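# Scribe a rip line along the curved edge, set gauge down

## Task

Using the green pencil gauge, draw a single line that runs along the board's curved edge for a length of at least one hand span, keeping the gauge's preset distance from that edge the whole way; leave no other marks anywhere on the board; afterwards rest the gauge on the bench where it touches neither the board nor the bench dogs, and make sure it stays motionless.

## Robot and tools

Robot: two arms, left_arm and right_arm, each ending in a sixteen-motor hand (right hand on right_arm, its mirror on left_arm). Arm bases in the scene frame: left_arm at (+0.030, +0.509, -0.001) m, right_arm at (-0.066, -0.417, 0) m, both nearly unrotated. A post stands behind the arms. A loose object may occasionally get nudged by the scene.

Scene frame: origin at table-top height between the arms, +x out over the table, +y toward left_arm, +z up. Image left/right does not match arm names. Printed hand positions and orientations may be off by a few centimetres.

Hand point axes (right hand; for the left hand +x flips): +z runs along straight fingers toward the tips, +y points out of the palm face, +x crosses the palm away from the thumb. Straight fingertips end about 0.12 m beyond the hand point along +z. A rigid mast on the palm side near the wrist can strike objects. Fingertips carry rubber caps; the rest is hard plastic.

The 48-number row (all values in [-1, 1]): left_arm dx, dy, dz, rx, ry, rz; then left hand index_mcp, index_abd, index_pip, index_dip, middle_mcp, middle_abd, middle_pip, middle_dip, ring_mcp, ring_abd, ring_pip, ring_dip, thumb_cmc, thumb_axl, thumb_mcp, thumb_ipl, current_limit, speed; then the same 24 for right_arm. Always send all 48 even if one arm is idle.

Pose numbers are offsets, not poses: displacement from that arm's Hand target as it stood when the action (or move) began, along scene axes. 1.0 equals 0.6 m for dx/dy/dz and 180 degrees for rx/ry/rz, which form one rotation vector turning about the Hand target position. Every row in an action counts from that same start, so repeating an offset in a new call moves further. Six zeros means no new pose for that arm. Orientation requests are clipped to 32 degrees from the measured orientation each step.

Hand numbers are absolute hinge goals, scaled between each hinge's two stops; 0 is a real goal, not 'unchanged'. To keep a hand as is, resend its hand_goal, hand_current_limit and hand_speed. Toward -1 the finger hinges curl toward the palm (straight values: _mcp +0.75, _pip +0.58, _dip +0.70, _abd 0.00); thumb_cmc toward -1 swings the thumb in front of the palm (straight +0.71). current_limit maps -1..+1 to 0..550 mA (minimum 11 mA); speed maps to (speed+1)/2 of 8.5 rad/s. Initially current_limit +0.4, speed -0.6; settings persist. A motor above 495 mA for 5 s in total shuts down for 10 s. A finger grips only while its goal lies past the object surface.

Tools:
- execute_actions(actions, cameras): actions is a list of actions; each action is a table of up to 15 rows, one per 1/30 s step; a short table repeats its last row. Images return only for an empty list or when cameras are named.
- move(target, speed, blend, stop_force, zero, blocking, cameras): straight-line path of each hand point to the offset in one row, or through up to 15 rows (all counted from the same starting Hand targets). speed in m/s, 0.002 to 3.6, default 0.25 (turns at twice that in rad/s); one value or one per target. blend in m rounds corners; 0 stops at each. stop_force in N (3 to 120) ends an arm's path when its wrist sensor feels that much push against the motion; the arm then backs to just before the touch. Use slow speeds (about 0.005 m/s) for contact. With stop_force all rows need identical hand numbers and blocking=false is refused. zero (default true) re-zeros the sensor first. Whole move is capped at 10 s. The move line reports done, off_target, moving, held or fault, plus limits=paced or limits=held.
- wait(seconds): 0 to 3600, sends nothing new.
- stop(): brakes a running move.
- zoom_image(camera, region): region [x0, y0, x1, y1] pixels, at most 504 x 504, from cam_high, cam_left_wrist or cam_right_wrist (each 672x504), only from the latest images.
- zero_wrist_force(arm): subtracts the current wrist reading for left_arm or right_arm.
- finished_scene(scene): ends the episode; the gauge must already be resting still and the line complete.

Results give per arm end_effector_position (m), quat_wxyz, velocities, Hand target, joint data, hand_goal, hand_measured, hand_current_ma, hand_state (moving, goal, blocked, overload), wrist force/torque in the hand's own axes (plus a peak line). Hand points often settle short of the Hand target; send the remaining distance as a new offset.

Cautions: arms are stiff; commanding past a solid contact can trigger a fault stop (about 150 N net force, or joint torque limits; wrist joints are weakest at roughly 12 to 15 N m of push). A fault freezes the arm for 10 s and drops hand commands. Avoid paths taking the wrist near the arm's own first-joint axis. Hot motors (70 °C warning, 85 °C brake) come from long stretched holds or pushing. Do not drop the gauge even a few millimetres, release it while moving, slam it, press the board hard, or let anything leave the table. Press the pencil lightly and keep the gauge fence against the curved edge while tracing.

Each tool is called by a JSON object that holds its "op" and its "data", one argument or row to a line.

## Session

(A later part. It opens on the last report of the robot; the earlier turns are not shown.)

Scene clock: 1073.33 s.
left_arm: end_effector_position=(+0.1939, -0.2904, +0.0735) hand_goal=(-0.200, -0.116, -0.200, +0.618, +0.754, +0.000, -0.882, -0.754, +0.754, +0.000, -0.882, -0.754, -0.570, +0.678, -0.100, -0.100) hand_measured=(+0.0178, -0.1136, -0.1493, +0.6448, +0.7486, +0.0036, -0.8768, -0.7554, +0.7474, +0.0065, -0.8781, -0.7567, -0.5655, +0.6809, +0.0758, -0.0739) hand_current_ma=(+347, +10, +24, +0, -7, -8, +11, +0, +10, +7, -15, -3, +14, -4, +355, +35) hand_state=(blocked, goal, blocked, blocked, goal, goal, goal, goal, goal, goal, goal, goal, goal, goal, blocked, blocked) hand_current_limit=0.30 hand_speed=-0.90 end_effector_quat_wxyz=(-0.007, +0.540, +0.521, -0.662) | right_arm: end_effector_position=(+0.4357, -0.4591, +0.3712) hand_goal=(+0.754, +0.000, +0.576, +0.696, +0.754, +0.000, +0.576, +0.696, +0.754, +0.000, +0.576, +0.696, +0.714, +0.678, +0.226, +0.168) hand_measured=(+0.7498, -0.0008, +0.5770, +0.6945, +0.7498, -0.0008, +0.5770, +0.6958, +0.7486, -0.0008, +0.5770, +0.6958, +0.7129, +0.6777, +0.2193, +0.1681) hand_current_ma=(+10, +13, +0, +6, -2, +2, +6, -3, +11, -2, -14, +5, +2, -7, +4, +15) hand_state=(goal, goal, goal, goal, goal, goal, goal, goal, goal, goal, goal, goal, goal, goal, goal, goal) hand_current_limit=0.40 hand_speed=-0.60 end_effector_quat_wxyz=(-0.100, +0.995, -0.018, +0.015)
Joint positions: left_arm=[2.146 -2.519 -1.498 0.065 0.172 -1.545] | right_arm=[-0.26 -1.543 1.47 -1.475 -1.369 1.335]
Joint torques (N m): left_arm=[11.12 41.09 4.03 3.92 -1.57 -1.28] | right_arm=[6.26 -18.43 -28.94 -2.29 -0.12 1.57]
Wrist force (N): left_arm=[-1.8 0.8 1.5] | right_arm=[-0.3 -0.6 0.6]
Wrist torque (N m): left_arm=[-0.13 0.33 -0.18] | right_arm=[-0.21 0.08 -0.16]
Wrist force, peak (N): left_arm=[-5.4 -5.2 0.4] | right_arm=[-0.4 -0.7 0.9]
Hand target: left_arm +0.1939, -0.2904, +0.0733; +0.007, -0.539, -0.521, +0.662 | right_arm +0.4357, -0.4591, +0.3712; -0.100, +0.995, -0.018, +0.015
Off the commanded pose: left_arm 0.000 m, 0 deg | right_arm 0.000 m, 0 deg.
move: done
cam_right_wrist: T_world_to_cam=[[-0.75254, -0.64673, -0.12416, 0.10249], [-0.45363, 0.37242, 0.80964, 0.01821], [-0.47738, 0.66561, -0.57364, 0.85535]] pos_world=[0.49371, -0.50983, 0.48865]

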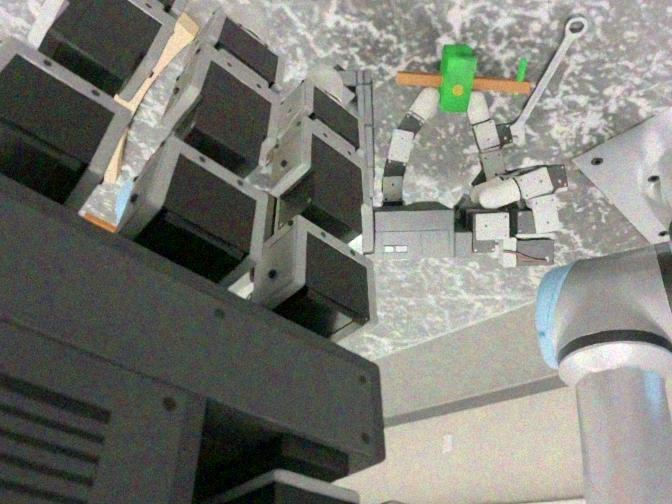

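{"op": "move", "data": {
  "target": [
    [-0.0061,0.0083,-0.0113,0,0,0,-0.2,-0.117,-0.2,0.617,0.753,0,-0.883,-0.754,0.753,0,-0.883,-0.754,-0.571,0.677,-0.1,-0.1,0.3,-0.9,0,0,0,0,0,0,0.754,0,0.576,0.696,0.754,0,0.576,0.696,0.754,0,0.576,0.696,0.714,0.678,0.226,0.168,0.4,-0.6],
    [-0.011,0.015,-0.0237,0,0,0,-0.2,-0.117,-0.2,0.617,0.753,0,-0.883,-0.754,0.753,0,-0.883,-0.754,-0.571,0.677,-0.1,-0.1,0.3,-0.9,0,0,0,0,0,0,0.754,0,0.576,0.696,0.754,0,0.576,0.696,0.754,0,0.576,0.696,0.714,0.678,0.226,0.168,0.4,-0.6]
  ],
  "speed": 0.03,
  "blend": [0.003,0],
  "cameras": ["cam_right_wrist"]
}}

{"op": "zoom_image", "data": {
  "camera": "cam_right_wrist",
  "region": [380, 20, 560, 190]
}}

Scene clock: 1084.13 s.
left_arm: end_effector_position=(+0.1873, -0.2814, +0.0592) hand_goal=(-0.200, -0.116, -0.200, +0.618, +0.754, +0.000, -0.882, -0.754, +0.754, +0.000, -0.882, -0.754, -0.570, +0.678, -0.100, -0.100) hand_measured=(+0.0166, -0.1312, -0.1480, +0.6436, +0.7486, +0.0051, -0.8781, -0.7567, +0.7486, +0.0065, -0.8781, -0.7567, -0.5655, +0.6756, +0.0768, -0.0729) hand_current_ma=(+345, +16, +43, +12, -15, -12, +7, +10, -1, +9, +11, -19, +7, -5, +346, +42) hand_state=(blocked, goal, blocked, blocked, goal, goal, goal, goal, goal, goal, goal, goal, goal, goal, blocked, blocked) hand_current_limit=0.30 hand_speed=-0.90 end_effector_quat_wxyz=(-0.007, +0.540, +0.521, -0.662) | right_arm: end_effector_position=(+0.4357, -0.4591, +0.3712) hand_goal=(+0.754, +0.000, +0.576, +0.696, +0.754, +0.000, +0.576, +0.696, +0.754, +0.000, +0.576, +0.696, +0.714, +0.678, +0.226, +0.168) hand_measured=(+0.7498, +0.0007, +0.5770, +0.6945, +0.7498, -0.0008, +0.5770, +0.6958, +0.7498, -0.0008, +0.5770, +0.6958, +0.7129, +0.6767, +0.2193, +0.1681) hand_current_ma=(+4, +5, +15, -4, -6, -8, +9, -4, +1, -12, -3, +4, +16, +3, -5, +7) hand_state=(goal, goal, goal, goal, goal, goal, goal, goal, goal, goal, goal, goal, goal, goal, goal, goal) hand_current_limit=0.40 hand_speed=-0.60 end_effector_quat_wxyz=(-0.100, +0.995, -0.018, +0.015)
Joint positions: left_arm=[2.146 -2.529 -1.533 0.109 0.172 -1.544] | right_arm=[-0.26 -1.543 1.47 -1.475 -1.369 1.335]
Joint torques (N m): left_arm=[9.19 35.51 3.16 3.44 -2.34 -1.67] | right_arm=[5.75 -18.01 -28.45 -2.47 -0.04 1.45]
Wrist force (N): left_arm=[-3.6 -0.5 0.6] | right_arm=[0.0 -0.4 0.8]
Wrist torque (N m): left_arm=[-0.22 0.44 -0.15] | right_arm=[-0.19 0.05 -0.14]
Wrist force, peak (N): left_arm=[-3.8 -0.9 0.4] | right_arm=[-0.3 -0.7 0.8]
Hand target: left_arm +0.1873, -0.2814, +0.0591; +0.007, -0.539, -0.521, +0.662 | right_arm +0.4357, -0.4591, +0.3712; -0.100, +0.995, -0.018, +0.015
Off the commanded pose: left_arm 0.000 m, 0 deg | right_arm 0.000 m, 0 deg.
move: done
cam_right_wrist: T_world_to_cam=[[-0.75254, -0.64673, -0.12416, 0.10249], [-0.45363, 0.37242, 0.80964, 0.01821], [-0.47738, 0.66561, -0.57364, 0.85535]] pos_world=[0.49371, -0.50983, 0.48865]

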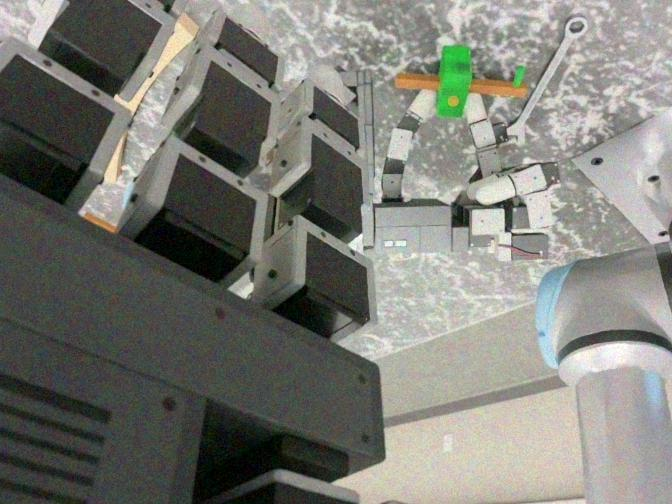

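Scaled by 2.800 from the camera's image (finer frame: 960x720).

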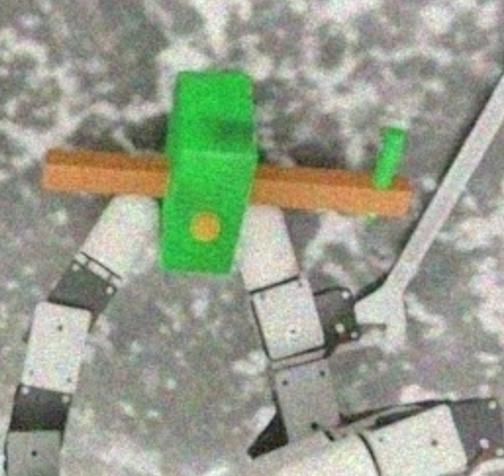

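{"op": "move", "data": {
  "target": [-0.001,0.0013,-0.01,0,0,0,-0.2,-0.117,-0.2,0.617,0.753,0,-0.883,-0.754,0.753,0,-0.883,-0.754,-0.571,0.677,-0.1,-0.1,0.3,-0.9,0,0,0,0,0,0,0.754,0,0.576,0.696,0.754,0,0.576,0.696,0.754,0,0.576,0.696,0.714,0.678,0.226,0.168,0.4,-0.6],
  "speed": 0.01,
  "stop_force": 5,
  "cameras": ["cam_right_wrist"]
}}

{"op": "zoom_image", "data": {
  "camera": "cam_right_wrist",
  "region": [380, 20, 560, 190]
}}

Scene clock: 1093.30 s.
left_arm: end_effector_position=(+0.1870, -0.2809, +0.0559) hand_goal=(-0.200, -0.116, -0.200, +0.618, +0.754, +0.000, -0.882, -0.754, +0.754, +0.000, -0.882, -0.754, -0.570, +0.678, -0.100, -0.100) hand_measured=(+0.0178, -0.1620, -0.1480, +0.6448, +0.7486, +0.0051, -0.8781, -0.7554, +0.7462, +0.0051, -0.8794, -0.7567, -0.5881, +0.6714, +0.0758, -0.0720) hand_current_ma=(+355, -9, +35, -4, -15, +6, -4, -4, -7, -2, -17, -2, +3, -15, +350, +34) hand_state=(blocked, blocked, blocked, blocked, goal, goal, goal, goal, goal, goal, goal, goal, goal, goal, blocked, blocked) hand_current_limit=0.30 hand_speed=-0.90 end_effector_quat_wxyz=(-0.007, +0.539, +0.521, -0.662) | right_arm: end_effector_position=(+0.4357, -0.4591, +0.3712) hand_goal=(+0.754, +0.000, +0.576, +0.696, +0.754, +0.000, +0.576, +0.696, +0.754, +0.000, +0.576, +0.696, +0.714, +0.678, +0.226, +0.168) hand_measured=(+0.7498, +0.0007, +0.5770, +0.6958, +0.7498, -0.0008, +0.5770, +0.6958, +0.7498, -0.0008, +0.5770, +0.6958, +0.7129, +0.6767, +0.2203, +0.1681) hand_current_ma=(+9, -7, +7, -4, +5, +21, -2, -8, +2, -7, -13, +2, +20, +9, -17, +1) hand_state=(goal, goal, goal, goal, goal, goal, goal, goal, goal, goal, goal, goal, goal, goal, goal, goal) hand_current_limit=0.40 hand_speed=-0.60 end_effector_quat_wxyz=(-0.100, +0.995, -0.018, +0.015)
Joint positions: left_arm=[2.146 -2.534 -1.534 0.114 0.172 -1.544] | right_arm=[-0.26 -1.543 1.47 -1.475 -1.369 1.335]
Joint torques (N m): left_arm=[0.61 58.68 21.31 -0.37 0.15 -0.57] | right_arm=[4.45 -18.79 -27.92 -2.36 -0.07 1.38]
Wrist force (N): left_arm=[-4.8 -1.5 0.9] | right_arm=[-0.3 -0.7 0.7]
Wrist torque (N m): left_arm=[-0.24 0.47 -0.12] | right_arm=[-0.22 0.08 -0.17]
Wrist force, peak (N): left_arm=[-6.9 -5.4 -0.1] | right_arm=[-0.4 -0.7 0.8]
Hand target: left_arm +0.1870, -0.2809, +0.0559; +0.007, -0.540, -0.521, +0.662 (not the last commanded pose) | right_arm +0.4357, -0.4591, +0.3712; -0.100, +0.995, -0.018, +0.015
Off the commanded pose: left_arm 0.003 m, 0 deg | right_arm 0.000 m, 0 deg.
move: contact (left_arm)
cam_right_wrist: T_world_to_cam=[[-0.75254, -0.64673, -0.12416, 0.10249], [-0.45363, 0.37242, 0.80964, 0.01821], [-0.47738, 0.66561, -0.57364, 0.85535]] pos_world=[0.49371, -0.50983, 0.48865]

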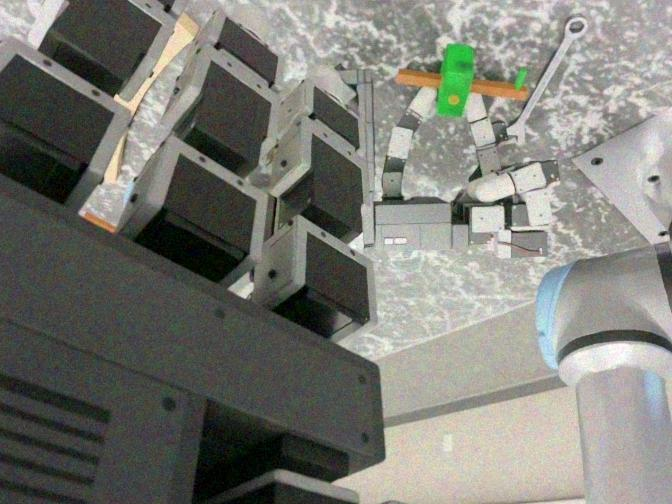

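Scaled by 2.800 from the camera's image (finer frame: 960x720).

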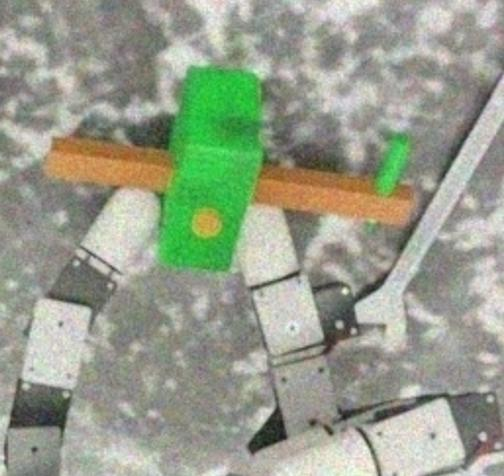

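{"op": "move", "data": {
  "target": [0,0,0.002,0,0,0,0.06,-0.117,-0.17,0.617,0.753,0,-0.883,-0.754,0.753,0,-0.883,-0.754,-0.571,0.677,0.11,-0.09,0.3,-0.93,0,0,0,0,0,0,0.754,0,0.576,0.696,0.754,0,0.576,0.696,0.754,0,0.576,0.696,0.714,0.678,0.226,0.168,0.4,-0.6],
  "speed": 0.02
}}

{"op": "move", "data": {
  "target": [0,0,0,0,0,0,0.25,-0.117,-0.2,0.617,0.753,0,-0.883,-0.754,0.753,0,-0.883,-0.754,-0.571,0.677,0.31,-0.09,0.3,-0.85,0,0,0,0,0,0,0.754,0,0.576,0.696,0.754,0,0.576,0.696,0.754,0,0.576,0.696,0.714,0.678,0.226,0.168,0.4,-0.6],
  "cameras": ["cam_right_wrist"]
}}

{"op": "zoom_image", "data": {
  "camera": "cam_right_wrist",
  "region": [380, 20, 560, 190]
}}

Scene clock: 1103.53 s.
left_arm: end_effector_position=(+0.1870, -0.2809, +0.0571) hand_goal=(+0.060, -0.116, -0.170, +0.618, +0.754, +0.000, -0.882, -0.754, +0.754, +0.000, -0.882, -0.754, -0.570, +0.678, +0.110, -0.090) hand_measured=(+0.0154, -0.1444, -0.1390, +0.6436, +0.7486, +0.0051, -0.8781, -0.7567, +0.7462, +0.0065, -0.8768, -0.7554, -0.5780, +0.6714, +0.0738, -0.0682) hand_current_ma=(+45, -3, +12, -1, -16, -16, +14, +11, +6, +1, -2, -16, +18, -19, +39, +28) hand_state=(moving, blocked, blocked, blocked, goal, goal, goal, goal, goal, goal, goal, goal, goal, goal, moving, blocked) hand_current_limit=0.30 hand_speed=-0.93 end_effector_quat_wxyz=(-0.007, +0.539, +0.521, -0.662) | right_arm: end_effector_position=(+0.4357, -0.4591, +0.3712) hand_goal=(+0.754, +0.000, +0.576, +0.696, +0.754, +0.000, +0.576, +0.696, +0.754, +0.000, +0.576, +0.696, +0.714, +0.678, +0.226, +0.168) hand_measured=(+0.7498, +0.0007, +0.5770, +0.6958, +0.7498, -0.0008, +0.5770, +0.6958, +0.7498, -0.0008, +0.5757, +0.6958, +0.7129, +0.6777, +0.2193, +0.1681) hand_current_ma=(-5, -4, +2, +9, -6, +13, -9, -7, +14, -6, -18, -19, +8, +5, +4, +16) hand_state=(goal, goal, goal, goal, goal, goal, goal, goal, goal, goal, goal, goal, goal, goal, goal, goal) hand_current_limit=0.40 hand_speed=-0.60 end_effector_quat_wxyz=(-0.100, +0.995, -0.018, +0.015)
Joint positions: left_arm=[2.146 -2.532 -1.534 0.113 0.172 -1.544] | right_arm=[-0.26 -1.543 1.47 -1.475 -1.369 1.335]
Joint torques (N m): left_arm=[1.07 59.42 2.57 0.06 0.26 0.52] | right_arm=[3.92 -18.39 -27.51 -2.7 -0.03 1.48]
Wrist force (N): left_arm=[-3.3 0.2 1.3] | right_arm=[-0.1 -0.6 0.5]
Wrist torque (N m): left_arm=[-0.17 0.42 -0.17] | right_arm=[-0.19 0.07 -0.16]
Wrist force, peak (N): left_arm=[-5.1 -1.8 0.8] | right_arm=[-0.1 -0.7 0.9]
Hand target: left_arm +0.1870, -0.2809, +0.0571; +0.007, -0.540, -0.521, +0.662 | right_arm +0.4357, -0.4591, +0.3712; -0.100, +0.995, -0.018, +0.015
Off the commanded pose: left_arm 0.000 m, 0 deg | right_arm 0.000 m, 0 deg.
move: done

Scene clock: 1104.43 s.
left_arm: end_effector_position=(+0.1870, -0.2809, +0.0571) hand_goal=(+0.250, -0.116, -0.200, +0.618, +0.754, +0.000, -0.882, -0.754, +0.754, +0.000, -0.882, -0.754, -0.570, +0.678, +0.310, -0.090) hand_measured=(+0.2397, -0.1136, -0.1968, +0.6206, +0.7486, +0.0051, -0.8781, -0.7567, +0.7474, +0.0065, -0.8781, -0.7554, -0.5667, +0.6777, +0.3073, -0.0872) hand_current_ma=(-1, +16, -4, -17, -2, -17, +2, -6, +10, +12, -16, -9, +6, -10, -21, +11) hand_state=(goal, goal, goal, goal, goal, goal, goal, goal, goal, goal, goal, goal, goal, goal, goal, goal) hand_current_limit=0.30 hand_speed=-0.85 end_effector_quat_wxyz=(-0.007, +0.539, +0.521, -0.662) | right_arm: end_effector_position=(+0.4357, -0.4591, +0.3712) hand_goal=(+0.754, +0.000, +0.576, +0.696, +0.754, +0.000, +0.576, +0.696, +0.754, +0.000, +0.576, +0.696, +0.714, +0.678, +0.226, +0.168) hand_measured=(+0.7498, +0.0007, +0.5782, +0.6971, +0.7498, -0.0008, +0.5757, +0.6958, +0.7474, -0.0008, +0.5757, +0.6971, +0.7129, +0.6777, +0.2193, +0.1681) hand_current_ma=(+11, -13, +10, -7, -3, +0, -14, -9, +13, -17, -6, -17, +14, +9, -2, +10) hand_state=(goal, goal, goal, goal, goal, goal, goal, goal, goal, goal, goal, goal, goal, goal, goal, goal) hand_current_limit=0.40 hand_speed=-0.60 end_effector_quat_wxyz=(-0.100, +0.995, -0.018, +0.015)
Joint positions: left_arm=[2.146 -2.532 -1.534 0.113 0.172 -1.544] | right_arm=[-0.26 -1.543 1.47 -1.475 -1.369 1.335]
Joint torques (N m): left_arm=[0.28 59.27 6.93 1.17 -0.92 1.09] | right_arm=[4.36 -19.1 -28.71 -2.51 -0.06 1.41]
Wrist force (N): left_arm=[-1.9 0.5 1.2] | right_arm=[-0.3 -0.5 0.6]
Wrist torque (N m): left_arm=[-0.14 0.34 -0.18] | right_arm=[-0.19 0.08 -0.16]
Wrist force, peak (N): left_arm=[-3.3 -0.4 1.0] | right_arm=[-0.4 -0.7 0.8]
Hand target: left_arm +0.1870, -0.2809, +0.0571; +0.007, -0.540, -0.521, +0.662 | right_arm +0.4357, -0.4591, +0.3712; -0.100, +0.995, -0.018, +0.015
Off the commanded pose: left_arm 0.000 m, 0 deg | right_arm 0.000 m, 0 deg.
move: done
cam_right_wrist: T_world_to_cam=[[-0.75254, -0.64673, -0.12416, 0.10249], [-0.45363, 0.37242, 0.80964, 0.01821], [-0.47738, 0.66561, -0.57364, 0.85535]] pos_world=[0.49371, -0.50983, 0.48865]

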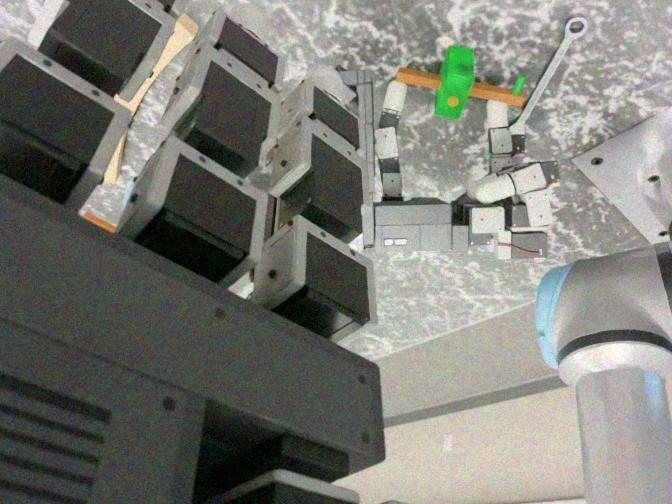

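Scaled by 2.800 from the camera's image (finer frame: 960x720).

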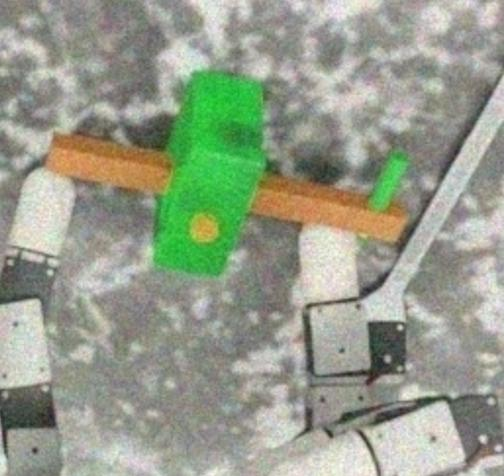

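{"op": "move", "data": {
  "target": [
    [0,0,0.14,0,0,0,0.25,-0.117,-0.2,0.617,0.753,0,-0.883,-0.754,0.753,0,-0.883,-0.754,-0.571,0.677,0.31,-0.09,0.3,-0.85,0,0,0,0,0,0,0.754,0,0.576,0.696,0.754,0,0.576,0.696,0.754,0,0.576,0.696,0.714,0.678,0.226,0.168,0.4,-0.6],
    [0.042,-0.0607,0.1215,0.1813,0.1286,-0.0106,0.178,-0.117,-0.2,0.617,0.753,0,-0.883,-0.754,0.753,0,-0.883,-0.754,-0.571,0.677,0.25,-0.103,0.3,-0.85,0,0,0,0,0,0,0.754,0,0.576,0.696,0.754,0,0.576,0.696,0.754,0,0.576,0.696,0.714,0.678,0.226,0.168,0.4,-0.6]
  ],
  "speed": 0.12,
  "blend": [0, 0],
  "cameras": ["cam_right_wrist"]
}}

{"op": "zoom_image", "data": {
  "camera": "cam_right_wrist",
  "region": [380, 20, 560, 190]
}}

Scene clock: 1140.63 s.
left_arm: end_effector_position=(+0.2121, -0.3174, +0.1300) hand_goal=(+0.178, -0.116, -0.200, +0.618, +0.754, +0.000, -0.882, -0.754, +0.754, +0.000, -0.882, -0.754, -0.570, +0.678, +0.250, -0.102) hand_measured=(+0.1722, -0.1136, -0.1955, +0.6219, +0.7486, +0.0065, -0.8781, -0.7567, +0.7474, +0.0051, -0.8768, -0.7567, -0.5667, +0.6777, +0.2509, -0.0987) hand_current_ma=(-5, +6, -13, -5, -7, -11, +18, -5, -1, +4, -7, -8, +9, -11, -9, +2) hand_state=(goal, goal, goal, goal, goal, goal, goal, goal, goal, goal, goal, goal, goal, goal, goal, goal) hand_current_limit=0.30 hand_speed=-0.85 end_effector_quat_wxyz=(-0.271, +0.383, +0.664, -0.583) | right_arm: end_effector_position=(+0.4357, -0.4591, +0.3712) hand_goal=(+0.754, +0.000, +0.576, +0.696, +0.754, +0.000, +0.576, +0.696, +0.754, +0.000, +0.576, +0.696, +0.714, +0.678, +0.226, +0.168) hand_measured=(+0.7498, -0.0008, +0.5770, +0.6958, +0.7498, -0.0008, +0.5770, +0.6958, +0.7498, +0.0007, +0.5770, +0.6971, +0.7142, +0.6777, +0.2203, +0.1681) hand_current_ma=(+12, +4, +10, +20, -5, +14, -9, -9, +0, -11, -5, -7, +17, -10, -6, +1) hand_state=(goal, goal, goal, goal, goal, goal, goal, goal, goal, goal, goal, goal, goal, goal, goal, goal) hand_current_limit=0.40 hand_speed=-0.60 end_effector_quat_wxyz=(-0.100, +0.995, -0.018, +0.015)
Joint positions: left_arm=[2.143 -2.475 -1.078 -1.283 0.176 -1.356] | right_arm=[-0.26 -1.543 1.47 -1.475 -1.369 1.335]
Joint torques (N m): left_arm=[6.84 43.36 29.08 0.23 -3.11 1.84] | right_arm=[5 -17.95 -27.66 -2.56 -0.07 1.35]
Wrist force (N): left_arm=[-2.1 0.5 1.3] | right_arm=[-0.2 -0.6 0.5]
Wrist torque (N m): left_arm=[-0.13 0.40 -0.15] | right_arm=[-0.20 0.07 -0.16]
Wrist force, peak (N): left_arm=[-2.3 0.9 1.6] | right_arm=[-0.3 -0.9 0.7]
Hand target: left_arm +0.2122, -0.3174, +0.1300; -0.271, +0.383, +0.664, -0.583 | right_arm +0.4357, -0.4591, +0.3712; -0.100, +0.995, -0.018, +0.015
Off the commanded pose: left_arm 0.000 m, 0 deg | right_arm 0.000 m, 0 deg.
move: done
cam_right_wrist: T_world_to_cam=[[-0.75254, -0.64673, -0.12416, 0.10249], [-0.45363, 0.37242, 0.80964, 0.01821], [-0.47738, 0.66561, -0.57364, 0.85535]] pos_world=[0.49371, -0.50983, 0.48865]

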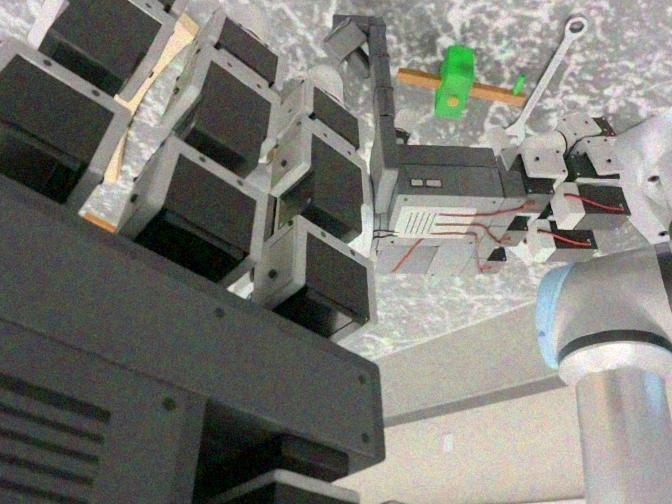

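Scaled by 2.800 from the camera's image (finer frame: 960x720).

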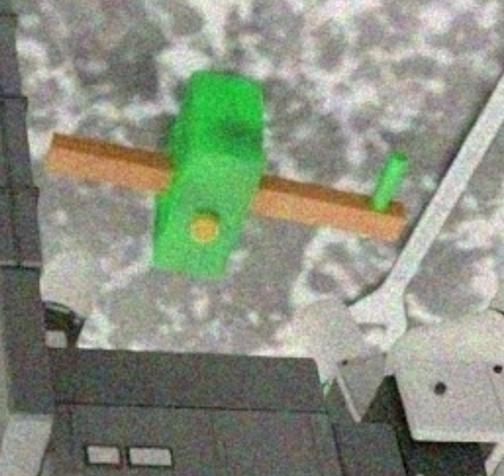

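{"op": "move", "data": {
  "target": [0,0,-0.0785,0,0,0,0.12,-0.117,-0.2,0.617,0.753,0,-0.883,-0.754,0.753,0,-0.883,-0.754,-0.571,0.677,0.19,-0.103,0.1,-0.85,0,0,0,0,0,0,0.754,0,0.576,0.696,0.754,0,0.576,0.696,0.754,0,0.576,0.696,0.714,0.678,0.226,0.168,0.4,-0.6],
  "speed": 0.04,
  "stop_force": 5
}}

{"op": "move", "data": {
  "target": [0,0,0,0,0,0,0.05,-0.117,-0.2,0.617,0.753,0,-0.883,-0.754,0.753,0,-0.883,-0.754,-0.571,0.677,0.115,-0.103,-0.3,-0.9,0,0,0,0,0,0,0.754,0,0.576,0.696,0.754,0,0.576,0.696,0.754,0,0.576,0.696,0.714,0.678,0.226,0.168,0.4,-0.6],
  "cameras": ["cam_right_wrist"]
}}

{"op": "zoom_image", "data": {
  "camera": "cam_right_wrist",
  "region": [380, 20, 560, 190]
}}

Scene clock: 1149.97 s.
left_arm: end_effector_position=(+0.2122, -0.3173, +0.0829) hand_goal=(+0.120, -0.116, -0.200, +0.618, +0.754, +0.000, -0.882, -0.754, +0.754, +0.000, -0.882, -0.754, -0.570, +0.678, +0.190, -0.102) hand_measured=(+0.1155, -0.1136, -0.1955, +0.6219, +0.7486, +0.0051, -0.8781, -0.7567, +0.7474, +0.0065, -0.8768, -0.7567, -0.5667, +0.6788, +0.1916, -0.0987) hand_current_ma=(-6, -1, -6, +1, -17, +5, +14, +6, +13, +11, -7, -8, +10, -3, -4, +4) hand_state=(goal, goal, goal, goal, goal, goal, goal, goal, goal, goal, goal, goal, goal, goal, goal, goal) hand_current_limit=0.10 hand_speed=-0.85 end_effector_quat_wxyz=(-0.271, +0.383, +0.664, -0.583) | right_arm: end_effector_position=(+0.4357, -0.4591, +0.3712) hand_goal=(+0.754, +0.000, +0.576, +0.696, +0.754, +0.000, +0.576, +0.696, +0.754, +0.000, +0.576, +0.696, +0.714, +0.678, +0.226, +0.168) hand_measured=(+0.7498, +0.0007, +0.5770, +0.6958, +0.7498, -0.0008, +0.5770, +0.6958, +0.7498, -0.0008, +0.5770, +0.6958, +0.7142, +0.6777, +0.2193, +0.1672) hand_current_ma=(+1, -10, +21, +5, -22, +12, -10, +0, +1, -11, +7, -4, +17, +15, +0, +1) hand_state=(goal, goal, goal, goal, goal, goal, goal, goal, goal, goal, goal, goal, goal, goal, goal, goal) hand_current_limit=0.40 hand_speed=-0.60 end_effector_quat_wxyz=(-0.100, +0.995, -0.018, +0.015)
Joint positions: left_arm=[2.143 -2.53 -1.105 -1.202 0.176 -1.356] | right_arm=[-0.26 -1.543 1.47 -1.475 -1.369 1.335]
Joint torques (N m): left_arm=[2.79 43.55 9.37 4.14 -2.23 -1.33] | right_arm=[4.58 -18.26 -27.45 -2.71 0.07 1.45]
Wrist force (N): left_arm=[-1.9 0.5 1.4] | right_arm=[-0.1 -0.6 0.8]
Wrist torque (N m): left_arm=[-0.14 0.38 0.01] | right_arm=[-0.23 0.06 -0.15]
Wrist force, peak (N): left_arm=[-2.1 0.9 1.5] | right_arm=[-0.2 -0.9 0.8]
Hand target: left_arm +0.2122, -0.3174, +0.0829; -0.271, +0.383, +0.664, -0.583 | right_arm +0.4357, -0.4591, +0.3712; -0.100, +0.995, -0.018, +0.015
Off the commanded pose: left_arm 0.000 m, 0 deg | right_arm 0.000 m, 0 deg.
move: done

Scene clock: 1150.47 s.
left_arm: end_effector_position=(+0.2122, -0.3173, +0.0829) hand_goal=(+0.050, -0.116, -0.200, +0.618, +0.754, +0.000, -0.882, -0.754, +0.754, +0.000, -0.882, -0.754, -0.570, +0.678, +0.116, -0.102) hand_measured=(+0.0480, -0.1136, -0.1968, +0.6219, +0.7474, +0.0065, -0.8781, -0.7554, +0.7474, +0.0065, -0.8781, -0.7567, -0.5667, +0.6788, +0.1193, -0.0996) hand_current_ma=(-3, +14, -16, -22, -4, -11, +8, +12, +13, +1, +3, -11, +4, -13, -22, +3) hand_state=(goal, goal, goal, goal, goal, goal, goal, goal, goal, goal, goal, goal, goal, goal, goal, goal) hand_current_limit=-0.30 hand_speed=-0.90 end_effector_quat_wxyz=(-0.271, +0.383, +0.664, -0.583) | right_arm: end_effector_position=(+0.4357, -0.4591, +0.3712) hand_goal=(+0.754, +0.000, +0.576, +0.696, +0.754, +0.000, +0.576, +0.696, +0.754, +0.000, +0.576, +0.696, +0.714, +0.678, +0.226, +0.168) hand_measured=(+0.7498, +0.0007, +0.5770, +0.6958, +0.7486, +0.0007, +0.5757, +0.6971, +0.7486, +0.0007, +0.5770, +0.6971, +0.7129, +0.6777, +0.2203, +0.1681) hand_current_ma=(-2, -6, +4, -4, -2, +10, +4, -6, +8, -1, -8, -2, +10, +7, -12, +8) hand_state=(goal, goal, goal, goal, goal, goal, goal, goal, goal, goal, goal, goal, goal, goal, goal, goal) hand_current_limit=0.40 hand_speed=-0.60 end_effector_quat_wxyz=(-0.100, +0.995, -0.018, +0.015)
Joint positions: left_arm=[2.143 -2.53 -1.105 -1.202 0.176 -1.356] | right_arm=[-0.26 -1.543 1.47 -1.475 -1.369 1.335]
Joint torques (N m): left_arm=[-2.75 43.52 8.94 4.05 -1.74 -1.48] | right_arm=[5.06 -19.73 -28.12 -2.67 -0.05 1.39]
Wrist force (N): left_arm=[-1.9 0.5 1.5] | right_arm=[0.0 -0.8 0.7]
Wrist torque (N m): left_arm=[-0.15 0.38 0.01] | right_arm=[-0.24 0.05 -0.15]
Wrist force, peak (N): left_arm=[-2.0 0.7 1.5] | right_arm=[0.0 -0.8 0.7]
Hand target: left_arm +0.2122, -0.3174, +0.0829; -0.271, +0.383, +0.664, -0.583 | right_arm +0.4357, -0.4591, +0.3712; -0.100, +0.995, -0.018, +0.015
Off the commanded pose: left_arm 0.000 m, 0 deg | right_arm 0.000 m, 0 deg.
move: done
cam_right_wrist: T_world_to_cam=[[-0.75254, -0.64673, -0.12416, 0.10249], [-0.45363, 0.37242, 0.80964, 0.01821], [-0.47738, 0.66561, -0.57364, 0.85535]] pos_world=[0.49371, -0.50983, 0.48865]

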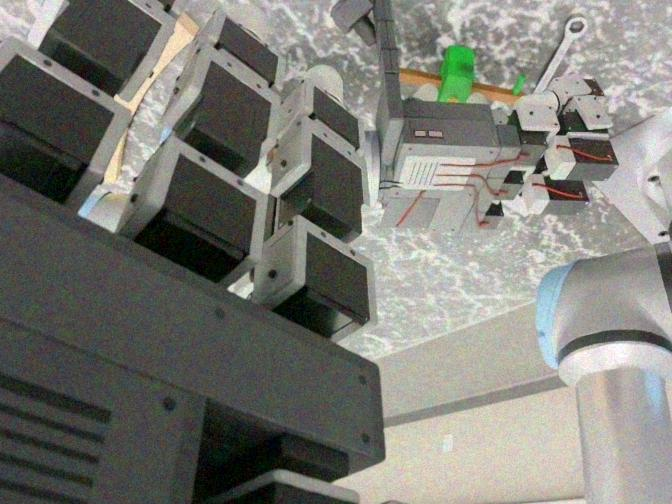

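Scaled by 2.800 from the camera's image (finer frame: 960x720).

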